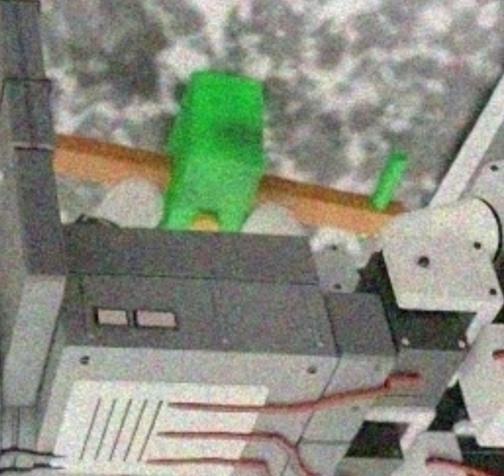

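{"op": "move", "data": {
  "target": [0,0,-0.002,0,0,0,0.05,-0.117,-0.2,0.617,0.753,0,-0.883,-0.754,0.753,0,-0.883,-0.754,-0.571,0.677,0.115,-0.103,-0.3,-0.9,0,0,0,0,0,0,0.754,0,0.576,0.696,0.754,0,0.576,0.696,0.754,0,0.576,0.696,0.714,0.678,0.226,0.168,0.4,-0.6],
  "speed": 0.02
}}

{"op": "move", "data": {
  "target": [0,0,0,0,0,0,-0.06,-0.117,-0.2,0.617,0.753,0,-0.883,-0.754,0.753,0,-0.883,-0.754,-0.571,0.677,0.02,-0.103,0.0,-0.9,0,0,0,0,0,0,0.754,0,0.576,0.696,0.754,0,0.576,0.696,0.754,0,0.576,0.696,0.714,0.678,0.226,0.168,0.4,-0.6]
}}

{"op": "move", "data": {
  "target": [0,0,0,0,0,0,-0.2,-0.117,-0.2,0.617,0.753,0,-0.883,-0.754,0.753,0,-0.883,-0.754,-0.571,0.677,-0.1,-0.1,0.3,-0.9,0,0,0,0,0,0,0.754,0,0.576,0.696,0.754,0,0.576,0.696,0.754,0,0.576,0.696,0.714,0.678,0.226,0.168,0.4,-0.6],
  "cameras": ["cam_right_wrist"]
}}

{"op": "zoom_image", "data": {
  "camera": "cam_right_wrist",
  "region": [380, 20, 560, 190]
}}

Scene clock: 1162.87 s.
left_arm: end_effector_position=(+0.2122, -0.3174, +0.0817) hand_goal=(+0.050, -0.116, -0.200, +0.618, +0.754, +0.000, -0.882, -0.754, +0.754, +0.000, -0.882, -0.754, -0.570, +0.678, +0.116, -0.102) hand_measured=(+0.0480, -0.1136, -0.1955, +0.6219, +0.7486, +0.0051, -0.8781, -0.7554, +0.7462, +0.0051, -0.8781, -0.7554, -0.5680, +0.6777, +0.1193, -0.1006) hand_current_ma=(-9, -1, -18, -7, -6, +9, +13, -1, +7, +17, -5, +2, -2, -1, -8, +14) hand_state=(goal, goal, goal, goal, goal, goal, goal, goal, goal, goal, goal, goal, goal, goal, goal, goal) hand_current_limit=-0.30 hand_speed=-0.90 end_effector_quat_wxyz=(-0.271, +0.383, +0.664, -0.583) | right_arm: end_effector_position=(+0.4357, -0.4591, +0.3712) hand_goal=(+0.754, +0.000, +0.576, +0.696, +0.754, +0.000, +0.576, +0.696, +0.754, +0.000, +0.576, +0.696, +0.714, +0.678, +0.226, +0.168) hand_measured=(+0.7498, +0.0007, +0.5770, +0.6958, +0.7498, -0.0008, +0.5770, +0.6958, +0.7498, -0.0008, +0.5770, +0.6971, +0.7142, +0.6777, +0.2193, +0.1681) hand_current_ma=(+10, +1, -1, -9, -3, +0, -3, -6, -1, -6, -6, -4, -6, +2, -5, -1) hand_state=(goal, goal, goal, goal, goal, goal, goal, goal, goal, goal, goal, goal, goal, goal, goal, goal) hand_current_limit=0.40 hand_speed=-0.60 end_effector_quat_wxyz=(-0.100, +0.995, -0.018, +0.015)
Joint positions: left_arm=[2.143 -2.531 -1.105 -1.201 0.176 -1.356] | right_arm=[-0.26 -1.543 1.47 -1.475 -1.369 1.335]
Joint torques (N m): left_arm=[-8.56 43.55 9.25 4.1 -0.4 0] | right_arm=[4.97 -18.11 -27.57 -2.84 -0.16 1.34]
Wrist force (N): left_arm=[-2.0 0.5 1.4] | right_arm=[-0.2 -0.8 0.8]
Wrist torque (N m): left_arm=[-0.14 0.39 0.00] | right_arm=[-0.24 0.07 -0.17]
Wrist force, peak (N): left_arm=[-2.1 0.4 1.6] | right_arm=[0.0 -0.9 0.9]
Hand target: left_arm +0.2122, -0.3174, +0.0817; -0.271, +0.383, +0.664, -0.583 | right_arm +0.4357, -0.4591, +0.3712; -0.100, +0.995, -0.018, +0.015
Off the commanded pose: left_arm 0.000 m, 0 deg | right_arm 0.000 m, 0 deg.
move: done

Scene clock: 1163.37 s.
left_arm: end_effector_position=(+0.2122, -0.3174, +0.0817) hand_goal=(-0.060, -0.116, -0.200, +0.618, +0.754, +0.000, -0.882, -0.754, +0.754, +0.000, -0.882, -0.754, -0.570, +0.678, +0.020, -0.102) hand_measured=(+0.0323, -0.1151, -0.1852, +0.6232, +0.7486, +0.0065, -0.8781, -0.7554, +0.7462, +0.0051, -0.8781, -0.7541, -0.5667, +0.6788, +0.1005, -0.0901) hand_current_ma=(+123, +1, -6, -7, -16, -13, +4, +7, +9, +7, -5, +6, +1, -6, +141, +15) hand_state=(blocked, goal, goal, goal, goal, goal, goal, goal, goal, goal, goal, goal, goal, goal, blocked, goal) hand_current_limit=0.00 hand_speed=-0.90 end_effector_quat_wxyz=(-0.271, +0.383, +0.664, -0.583) | right_arm: end_effector_position=(+0.4357, -0.4591, +0.3712) hand_goal=(+0.754, +0.000, +0.576, +0.696, +0.754, +0.000, +0.576, +0.696, +0.754, +0.000, +0.576, +0.696, +0.714, +0.678, +0.226, +0.168) hand_measured=(+0.7486, +0.0007, +0.5770, +0.6958, +0.7486, -0.0008, +0.5770, +0.6958, +0.7498, -0.0008, +0.5770, +0.6958, +0.7142, +0.6777, +0.2193, +0.1672) hand_current_ma=(+15, -5, +16, +3, -1, +6, -10, -11, +7, -8, +0, -12, +8, -7, -5, +7) hand_state=(goal, goal, goal, goal, goal, goal, goal, goal, goal, goal, goal, goal, goal, goal, goal, goal) hand_current_limit=0.40 hand_speed=-0.60 end_effector_quat_wxyz=(-0.100, +0.995, -0.018, +0.015)
Joint positions: left_arm=[2.143 -2.531 -1.105 -1.2 0.176 -1.356] | right_arm=[-0.26 -1.543 1.47 -1.475 -1.369 1.335]
Joint torques (N m): left_arm=[-9.12 45.11 9.74 4.07 -0.44 -1.11] | right_arm=[4.78 -18.65 -28.25 -2.69 0 1.22]
Wrist force (N): left_arm=[-1.0 -4.0 0.8] | right_arm=[-0.3 -0.5 0.4]
Wrist torque (N m): left_arm=[-0.41 0.32 -0.01] | right_arm=[-0.17 0.09 -0.17]
Wrist force, peak (N): left_arm=[-1.3 -4.1 0.6] | right_arm=[0.0 -0.7 0.9]
Hand target: left_arm +0.2122, -0.3174, +0.0817; -0.271, +0.383, +0.664, -0.583 | right_arm +0.4357, -0.4591, +0.3712; -0.100, +0.995, -0.018, +0.015
Off the commanded pose: left_arm 0.000 m, 0 deg | right_arm 0.000 m, 0 deg.
move: done

Scene clock: 1163.87 s.
left_arm: end_effector_position=(+0.2122, -0.3174, +0.0817) hand_goal=(-0.200, -0.116, -0.200, +0.618, +0.754, +0.000, -0.882, -0.754, +0.754, +0.000, -0.882, -0.754, -0.570, +0.678, -0.100, -0.100) hand_measured=(+0.0251, -0.1136, -0.1749, +0.6244, +0.7486, +0.0051, -0.8781, -0.7567, +0.7474, +0.0065, -0.8781, -0.7567, -0.5667, +0.6777, +0.0946, -0.0825) hand_current_ma=(+351, +1, +3, -10, -17, -18, +13, +15, +0, -7, +3, -8, +4, +3, +362, +15) hand_state=(blocked, goal, blocked, goal, goal, goal, goal, goal, goal, goal, goal, goal, goal, goal, blocked, goal) hand_current_limit=0.30 hand_speed=-0.90 end_effector_quat_wxyz=(-0.271, +0.383, +0.664, -0.583) | right_arm: end_effector_position=(+0.4357, -0.4591, +0.3712) hand_goal=(+0.754, +0.000, +0.576, +0.696, +0.754, +0.000, +0.576, +0.696, +0.754, +0.000, +0.576, +0.696, +0.714, +0.678, +0.226, +0.168) hand_measured=(+0.7498, +0.0007, +0.5770, +0.6958, +0.7498, -0.0008, +0.5770, +0.6958, +0.7498, +0.0007, +0.5770, +0.6958, +0.7129, +0.6767, +0.2193, +0.1681) hand_current_ma=(+9, -4, +4, +1, -10, +2, +4, -1, +9, -11, -3, -9, +24, +3, -7, +18) hand_state=(goal, goal, goal, goal, goal, goal, goal, goal, goal, goal, goal, goal, goal, goal, goal, goal) hand_current_limit=0.40 hand_speed=-0.60 end_effector_quat_wxyz=(-0.100, +0.995, -0.018, +0.015)
Joint positions: left_arm=[2.143 -2.531 -1.105 -1.2 0.176 -1.356] | right_arm=[-0.26 -1.543 1.47 -1.475 -1.369 1.335]
Joint torques (N m): left_arm=[-10.02 45.12 10.59 3.75 -0.47 -0.79] | right_arm=[4.61 -18.56 -27.93 -2.87 -0.1 1.29]
Wrist force (N): left_arm=[-0.8 -7.1 -0.4] | right_arm=[-0.3 -0.7 0.8]
Wrist torque (N m): left_arm=[-0.59 0.29 -0.04] | right_arm=[-0.23 0.08 -0.17]
Wrist force, peak (N): left_arm=[-0.9 -7.1 -0.3] | right_arm=[-0.2 -0.8 0.8]
Hand target: left_arm +0.2122, -0.3174, +0.0817; -0.271, +0.383, +0.664, -0.583 | right_arm +0.4357, -0.4591, +0.3712; -0.100, +0.995, -0.018, +0.015
Off the commanded pose: left_arm 0.000 m, 0 deg | right_arm 0.000 m, 0 deg.
move: done
cam_right_wrist: T_world_to_cam=[[-0.75254, -0.64673, -0.12416, 0.10249], [-0.45363, 0.37242, 0.80964, 0.01821], [-0.47738, 0.66561, -0.57364, 0.85535]] pos_world=[0.49371, -0.50983, 0.48865]

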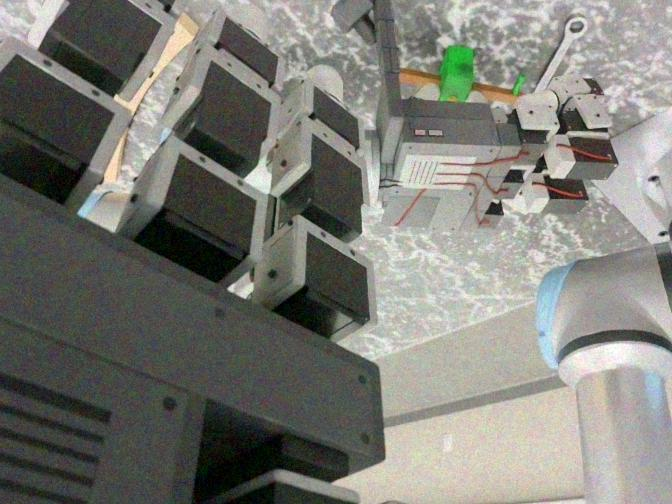

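Scaled by 2.800 from the camera's image (finer frame: 960x720).

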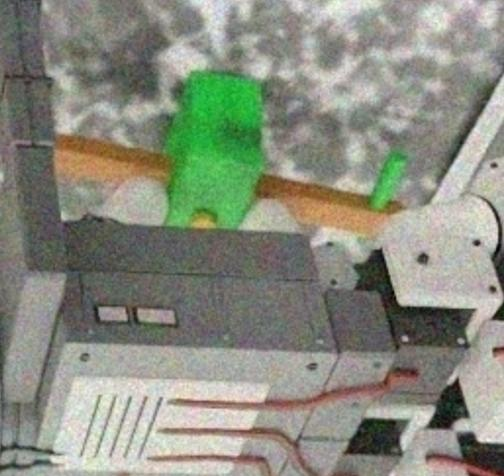

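{"op": "move", "data": {
  "target": [
    [0,0,0.04,0,0,0,-0.2,-0.117,-0.2,0.617,0.753,0,-0.883,-0.754,0.753,0,-0.883,-0.754,-0.571,0.677,-0.1,-0.1,0.3,-0.9,0,0,0,0,0,0,0.754,0,0.576,0.696,0.754,0,0.576,0.696,0.754,0,0.576,0.696,0.714,0.678,0.226,0.168,0.4,-0.6],
    [0,0,0.06,-0.197,-0.135,0,-0.2,-0.117,-0.2,0.617,0.753,0,-0.883,-0.754,0.753,0,-0.883,-0.754,-0.571,0.677,-0.1,-0.1,0.3,-0.9,0,0,0,0,0,0,0.754,0,0.576,0.696,0.754,0,0.576,0.696,0.754,0,0.576,0.696,0.714,0.678,0.226,0.168,0.4,-0.6]
  ],
  "speed": 0.08,
  "cameras": ["cam_right_wrist"]
}}

{"op": "zoom_image", "data": {
  "camera": "cam_right_wrist",
  "region": [380, 20, 560, 190]
}}

Scene clock: 1176.03 s.
left_arm: end_effector_position=(+0.2122, -0.3173, +0.1177) hand_goal=(-0.200, -0.116, -0.200, +0.618, +0.754, +0.000, -0.882, -0.754, +0.754, +0.000, -0.882, -0.754, -0.570, +0.678, -0.100, -0.100) hand_measured=(+0.0142, -0.1033, -0.1493, +0.6423, +0.7486, +0.0051, -0.8781, -0.7567, +0.7474, +0.0065, -0.8768, -0.7554, -0.5655, +0.6809, +0.0797, -0.0739) hand_current_ma=(+335, -3, +42, +13, -9, -10, +2, +2, -22, -1, -7, -3, -19, +2, +358, +33) hand_state=(blocked, goal, blocked, blocked, goal, goal, goal, goal, goal, goal, goal, goal, goal, goal, blocked, blocked) hand_current_limit=0.30 hand_speed=-0.90 end_effector_quat_wxyz=(+0.001, +0.559, +0.497, -0.664) | right_arm: end_effector_position=(+0.4357, -0.4591, +0.3712) hand_goal=(+0.754, +0.000, +0.576, +0.696, +0.754, +0.000, +0.576, +0.696, +0.754, +0.000, +0.576, +0.696, +0.714, +0.678, +0.226, +0.168) hand_measured=(+0.7498, -0.0008, +0.5770, +0.6958, +0.7498, -0.0008, +0.5770, +0.6958, +0.7498, -0.0008, +0.5770, +0.6958, +0.7129, +0.6777, +0.2203, +0.1672) hand_current_ma=(+1, +3, +8, +2, -6, +7, -2, -5, +1, -10, -16, -5, +11, +12, +1, +4) hand_state=(goal, goal, goal, goal, goal, goal, goal, goal, goal, goal, goal, goal, goal, goal, goal, goal) hand_current_limit=0.40 hand_speed=-0.60 end_effector_quat_wxyz=(-0.100, +0.995, -0.018, +0.015)
Joint positions: left_arm=[2.147 -2.478 -1.408 -0.185 0.149 -1.373] | right_arm=[-0.26 -1.543 1.47 -1.475 -1.369 1.335]
Joint torques (N m): left_arm=[3.28 39.71 25.14 3.91 -0.22 -1.24] | right_arm=[5.26 -18.02 -27.92 -2.89 -0.03 1.36]
Wrist force (N): left_arm=[-1.5 0.3 1.4] | right_arm=[-0.2 -0.7 0.4]
Wrist torque (N m): left_arm=[-0.24 0.31 -0.20] | right_arm=[-0.20 0.09 -0.16]
Wrist force, peak (N): left_arm=[-0.8 -7.4 -0.4] | right_arm=[-0.3 -0.9 0.8]
Hand target: left_arm +0.2122, -0.3174, +0.1177; +0.001, +0.559, +0.497, -0.664 | right_arm +0.4357, -0.4591, +0.3712; -0.100, +0.995, -0.018, +0.015
Off the commanded pose: left_arm 0.000 m, 0 deg | right_arm 0.000 m, 0 deg.
move: done
cam_right_wrist: T_world_to_cam=[[-0.75254, -0.64673, -0.12416, 0.10249], [-0.45363, 0.37242, 0.80964, 0.01821], [-0.47738, 0.66561, -0.57364, 0.85535]] pos_world=[0.49371, -0.50983, 0.48865]

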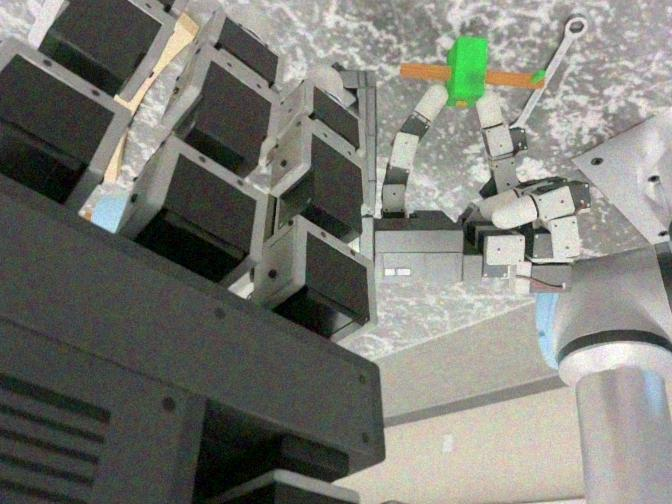

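Scaled by 2.800 from the camera's image (finer frame: 960x720).

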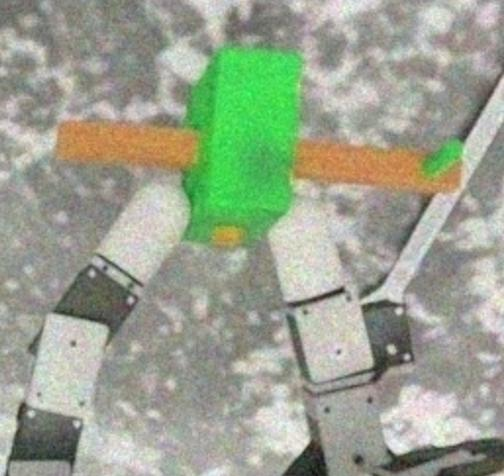

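{"op": "move", "data": {
  "target": [0,0,-0.08,0,0,0,-0.2,-0.117,-0.2,0.617,0.753,0,-0.883,-0.754,0.753,0,-0.883,-0.754,-0.571,0.677,-0.1,-0.1,0.3,-0.9,0,0,0,0,0,0,0.754,0,0.576,0.696,0.754,0,0.576,0.696,0.754,0,0.576,0.696,0.714,0.678,0.226,0.168,0.4,-0.6],
  "speed": 0.02,
  "stop_force": 3
}}

Scene clock: 1189.67 s.
left_arm: end_effector_position=(+0.2122, -0.3174, +0.0697) hand_goal=(-0.200, -0.116, -0.200, +0.618, +0.754, +0.000, -0.882, -0.754, +0.754, +0.000, -0.882, -0.754, -0.570, +0.678, -0.100, -0.100) hand_measured=(+0.0142, -0.1063, -0.1493, +0.6436, +0.7474, +0.0051, -0.8781, -0.7554, +0.7474, +0.0051, -0.8781, -0.7554, -0.5655, +0.6809, +0.0797, -0.0729) hand_current_ma=(+340, +4, +36, +6, -18, -10, -4, +6, +1, +3, -7, -19, -2, -4, +364, +21) hand_state=(blocked, goal, blocked, blocked, goal, goal, goal, goal, goal, goal, goal, goal, goal, goal, blocked, blocked) hand_current_limit=0.30 hand_speed=-0.90 end_effector_quat_wxyz=(+0.001, +0.559, +0.497, -0.664) | right_arm: end_effector_position=(+0.4357, -0.4591, +0.3712) hand_goal=(+0.754, +0.000, +0.576, +0.696, +0.754, +0.000, +0.576, +0.696, +0.754, +0.000, +0.576, +0.696, +0.714, +0.678, +0.226, +0.168) hand_measured=(+0.7498, -0.0008, +0.5770, +0.6958, +0.7498, -0.0008, +0.5770, +0.6958, +0.7498, -0.0008, +0.5770, +0.6958, +0.7142, +0.6777, +0.2203, +0.1672) hand_current_ma=(+16, -5, -3, +5, -16, +2, +2, -3, -9, -18, -10, +0, +9, +6, -7, +7) hand_state=(goal, goal, goal, goal, goal, goal, goal, goal, goal, goal, goal, goal, goal, goal, goal, goal) hand_current_limit=0.40 hand_speed=-0.60 end_effector_quat_wxyz=(-0.100, +0.995, -0.018, +0.015)
Joint positions: left_arm=[2.147 -2.559 -1.4 -0.11 0.149 -1.375] | right_arm=[-0.26 -1.543 1.47 -1.475 -1.369 1.335]
Joint torques (N m): left_arm=[-9.92 40.59 23.71 3.95 0.06 -1.2] | right_arm=[3.5 -18.75 -28.62 -2.9 0.05 1.37]
Wrist force (N): left_arm=[-2.1 0.0 1.4] | right_arm=[-0.1 -0.6 0.7]
Wrist torque (N m): left_arm=[-0.24 0.37 -0.21] | right_arm=[-0.21 0.06 -0.16]
Wrist force, peak (N): left_arm=[-3.3 -1.7 1.0] | right_arm=[-0.3 -0.8 0.8]
Hand target: left_arm +0.2122, -0.3174, +0.0697; +0.001, +0.559, +0.497, -0.664 | right_arm +0.4357, -0.4591, +0.3712; -0.100, +0.995, -0.018, +0.015
Off the commanded pose: left_arm 0.000 m, 0 deg | right_arm 0.000 m, 0 deg.
move: done

{"op": "execute_actions", "data": {
  "actions": [],
  "cameras": ["cam_right_wrist"]
}}

{"op": "zoom_image", "data": {
  "camera": "cam_right_wrist",
  "region": [380, 20, 560, 190]
}}

Scene clock: 1192.53 s.
left_arm: end_effector_position=(+0.2122, -0.3174, +0.0697) hand_goal=(-0.200, -0.116, -0.200, +0.618, +0.754, +0.000, -0.882, -0.754, +0.754, +0.000, -0.882, -0.754, -0.570, +0.678, -0.100, -0.100) hand_measured=(+0.0142, -0.1048, -0.1493, +0.6423, +0.7474, +0.0051, -0.8794, -0.7567, +0.7462, +0.0065, -0.8781, -0.7567, -0.5642, +0.6809, +0.0797, -0.0739) hand_current_ma=(+358, +10, +38, +9, -13, -1, +10, +7, +11, -13, -18, -17, +8, -10, +361, +31) hand_state=(blocked, goal, blocked, blocked, goal, goal, goal, goal, goal, goal, goal, goal, goal, goal, blocked, blocked) hand_current_limit=0.30 hand_speed=-0.90 end_effector_quat_wxyz=(+0.001, +0.559, +0.497, -0.664) | right_arm: end_effector_position=(+0.4357, -0.4591, +0.3712) hand_goal=(+0.754, +0.000, +0.576, +0.696, +0.754, +0.000, +0.576, +0.696, +0.754, +0.000, +0.576, +0.696, +0.714, +0.678, +0.226, +0.168) hand_measured=(+0.7498, +0.0007, +0.5770, +0.6958, +0.7498, -0.0008, +0.5757, +0.6971, +0.7498, +0.0007, +0.5757, +0.6958, +0.7129, +0.6767, +0.2203, +0.1681) hand_current_ma=(+15, +3, +11, +1, -8, +8, -21, -10, -6, -2, -1, +1, +14, +5, -10, -1) hand_state=(goal, goal, goal, goal, goal, goal, goal, goal, goal, goal, goal, goal, goal, goal, goal, goal) hand_current_limit=0.40 hand_speed=-0.60 end_effector_quat_wxyz=(-0.100, +0.995, -0.018, +0.015)
Joint positions: left_arm=[2.147 -2.559 -1.4 -0.11 0.149 -1.375] | right_arm=[-0.26 -1.543 1.47 -1.475 -1.369 1.335]
Joint velocities: within noise
Joint torques (N m): left_arm=[-9.4 40.28 24.67 3.82 -0.07 -1.25] | right_arm=[5.11 -17.9 -27.92 -2.95 -0.2 1.16]
Motor temperatures (°C): left_arm=[21 31 21 31 28 36] | right_arm=[22 28 22 28 35 39]
Wrist force (N): left_arm=[-2.2 0.1 1.4] | right_arm=[-0.1 -0.6 0.7]
Wrist torque (N m): left_arm=[-0.23 0.37 -0.21] | right_arm=[-0.21 0.06 -0.16]
Wrist force, peak (N): left_arm=[-2.1 -0.2 1.5] | right_arm=[-0.1 -0.9 0.9]
Hand target: left_arm +0.2122, -0.3174, +0.0697; +0.001, +0.559, +0.497, -0.664 | right_arm +0.4357, -0.4591, +0.3712; -0.100, +0.995, -0.018, +0.015
Off the commanded pose: left_arm 0.000 m, 0 deg | right_arm 0.000 m, 0 deg.
camera_calibration:
cam_right_wrist: T_world_to_cam=[[-0.75254, -0.64673, -0.12416, 0.10249], [-0.45363, 0.37242, 0.80964, 0.01821], [-0.47738, 0.66561, -0.57364, 0.85535]] pos_world=[0.49371, -0.50983, 0.48865]
Images, in order (width x height): cam_right_wrist 672x504.

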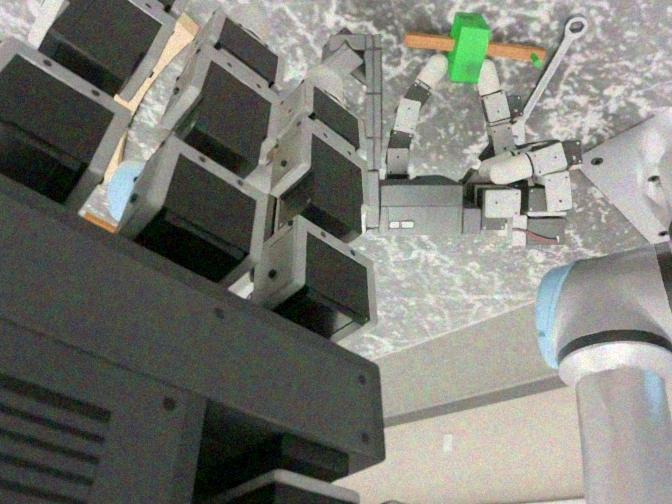

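Scaled by 2.800 from the camera's image (finer frame: 960x720).

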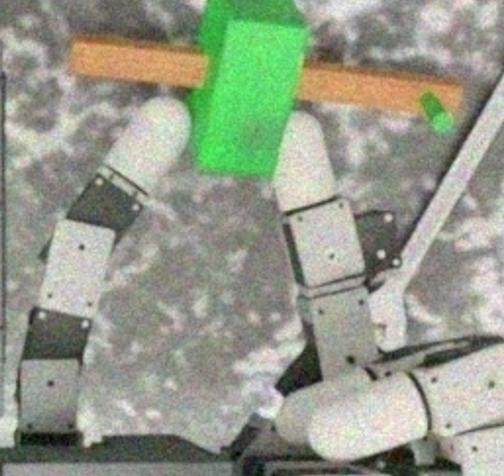

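{"op": "move", "data": {
  "target": [
    [-0.0057,0.0083,-0.0083,0,0,0,-0.2,-0.117,-0.2,0.617,0.753,0,-0.883,-0.754,0.753,0,-0.883,-0.754,-0.571,0.677,-0.1,-0.1,0.3,-0.9,0,0,0,0,0,0,0.754,0,0.576,0.696,0.754,0,0.576,0.696,0.754,0,0.576,0.696,0.714,0.678,0.226,0.168,0.4,-0.6],
    [-0.0104,0.0151,-0.0195,0,0,0,-0.2,-0.117,-0.2,0.617,0.753,0,-0.883,-0.754,0.753,0,-0.883,-0.754,-0.571,0.677,-0.1,-0.1,0.3,-0.9,0,0,0,0,0,0,0.754,0,0.576,0.696,0.754,0,0.576,0.696,0.754,0,0.576,0.696,0.714,0.678,0.226,0.168,0.4,-0.6]
  ],
  "speed": 0.03,
  "blend": [0.003,0],
  "cameras": ["cam_right_wrist"]
}}

{"op": "zoom_image", "data": {
  "camera": "cam_right_wrist",
  "region": [380, 0, 560, 170]
}}

Scene clock: 1204.13 s.
left_arm: end_effector_position=(+0.2060, -0.3083, +0.0581) hand_goal=(-0.200, -0.116, -0.200, +0.618, +0.754, +0.000, -0.882, -0.754, +0.754, +0.000, -0.882, -0.754, -0.570, +0.678, -0.100, -0.100) hand_measured=(+0.0142, -0.1195, -0.1480, +0.6448, +0.7474, +0.0051, -0.8781, -0.7554, +0.7474, +0.0051, -0.8781, -0.7554, -0.5655, +0.6809, +0.0797, -0.0729) hand_current_ma=(+350, +7, +50, +13, -11, -8, +14, +6, +7, +11, +12, -21, +9, -4, +342, +27) hand_state=(blocked, goal, blocked, blocked, goal, goal, goal, goal, goal, goal, goal, goal, goal, goal, blocked, blocked) hand_current_limit=0.30 hand_speed=-0.90 end_effector_quat_wxyz=(+0.001, +0.559, +0.497, -0.664) | right_arm: end_effector_position=(+0.4357, -0.4591, +0.3712) hand_goal=(+0.754, +0.000, +0.576, +0.696, +0.754, +0.000, +0.576, +0.696, +0.754, +0.000, +0.576, +0.696, +0.714, +0.678, +0.226, +0.168) hand_measured=(+0.7498, -0.0008, +0.5770, +0.6958, +0.7498, -0.0008, +0.5770, +0.6958, +0.7498, -0.0008, +0.5770, +0.6958, +0.7129, +0.6777, +0.2203, +0.1672) hand_current_ma=(+13, -14, +10, +1, -8, +16, -11, -7, +6, -5, -2, +3, -9, +13, -13, +15) hand_state=(goal, goal, goal, goal, goal, goal, goal, goal, goal, goal, goal, goal, goal, goal, goal, goal) hand_current_limit=0.40 hand_speed=-0.60 end_effector_quat_wxyz=(-0.100, +0.995, -0.018, +0.015)
Joint positions: left_arm=[2.148 -2.561 -1.438 -0.073 0.149 -1.371] | right_arm=[-0.26 -1.543 1.47 -1.475 -1.369 1.335]
Joint torques (N m): left_arm=[11 38.38 4.6 3.91 -2.36 -1.47] | right_arm=[3.39 -19.43 -27.83 -3.11 -0.13 1.3]
Wrist force (N): left_arm=[-2.8 -0.3 1.0] | right_arm=[-0.2 -0.5 0.6]
Wrist torque (N m): left_arm=[-0.24 0.39 -0.19] | right_arm=[-0.20 0.07 -0.16]
Wrist force, peak (N): left_arm=[-2.7 -0.1 1.5] | right_arm=[-0.4 -0.8 0.8]
Hand target: left_arm +0.2060, -0.3083, +0.0580; +0.001, +0.559, +0.497, -0.664 | right_arm +0.4357, -0.4591, +0.3712; -0.100, +0.995, -0.018, +0.015
Off the commanded pose: left_arm 0.000 m, 0 deg | right_arm 0.000 m, 0 deg.
move: done
cam_right_wrist: T_world_to_cam=[[-0.75254, -0.64673, -0.12416, 0.10249], [-0.45363, 0.37242, 0.80964, 0.01821], [-0.47738, 0.66561, -0.57364, 0.85535]] pos_world=[0.49371, -0.50983, 0.48865]

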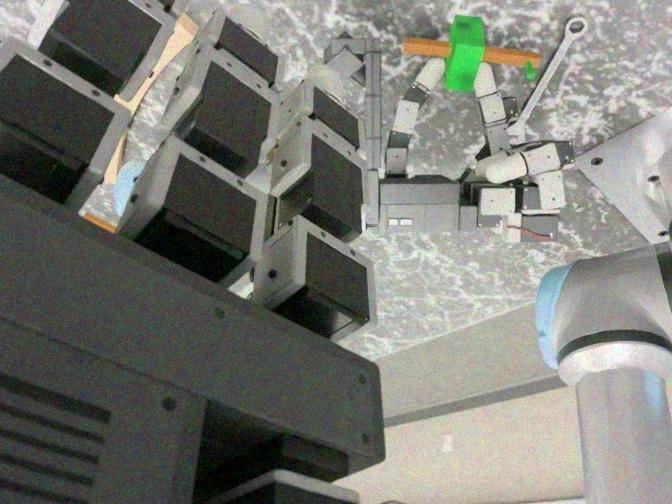

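Scaled by 2.800 from the camera's image (finer frame: 960x720).

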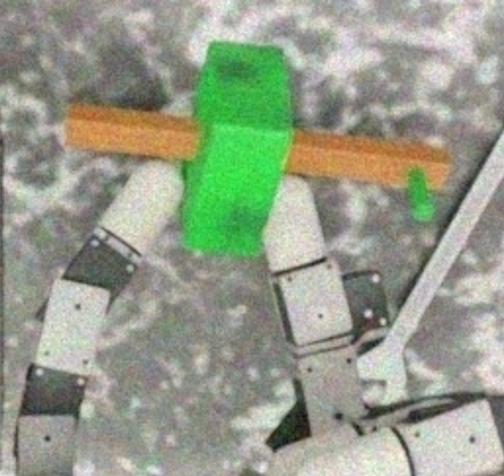

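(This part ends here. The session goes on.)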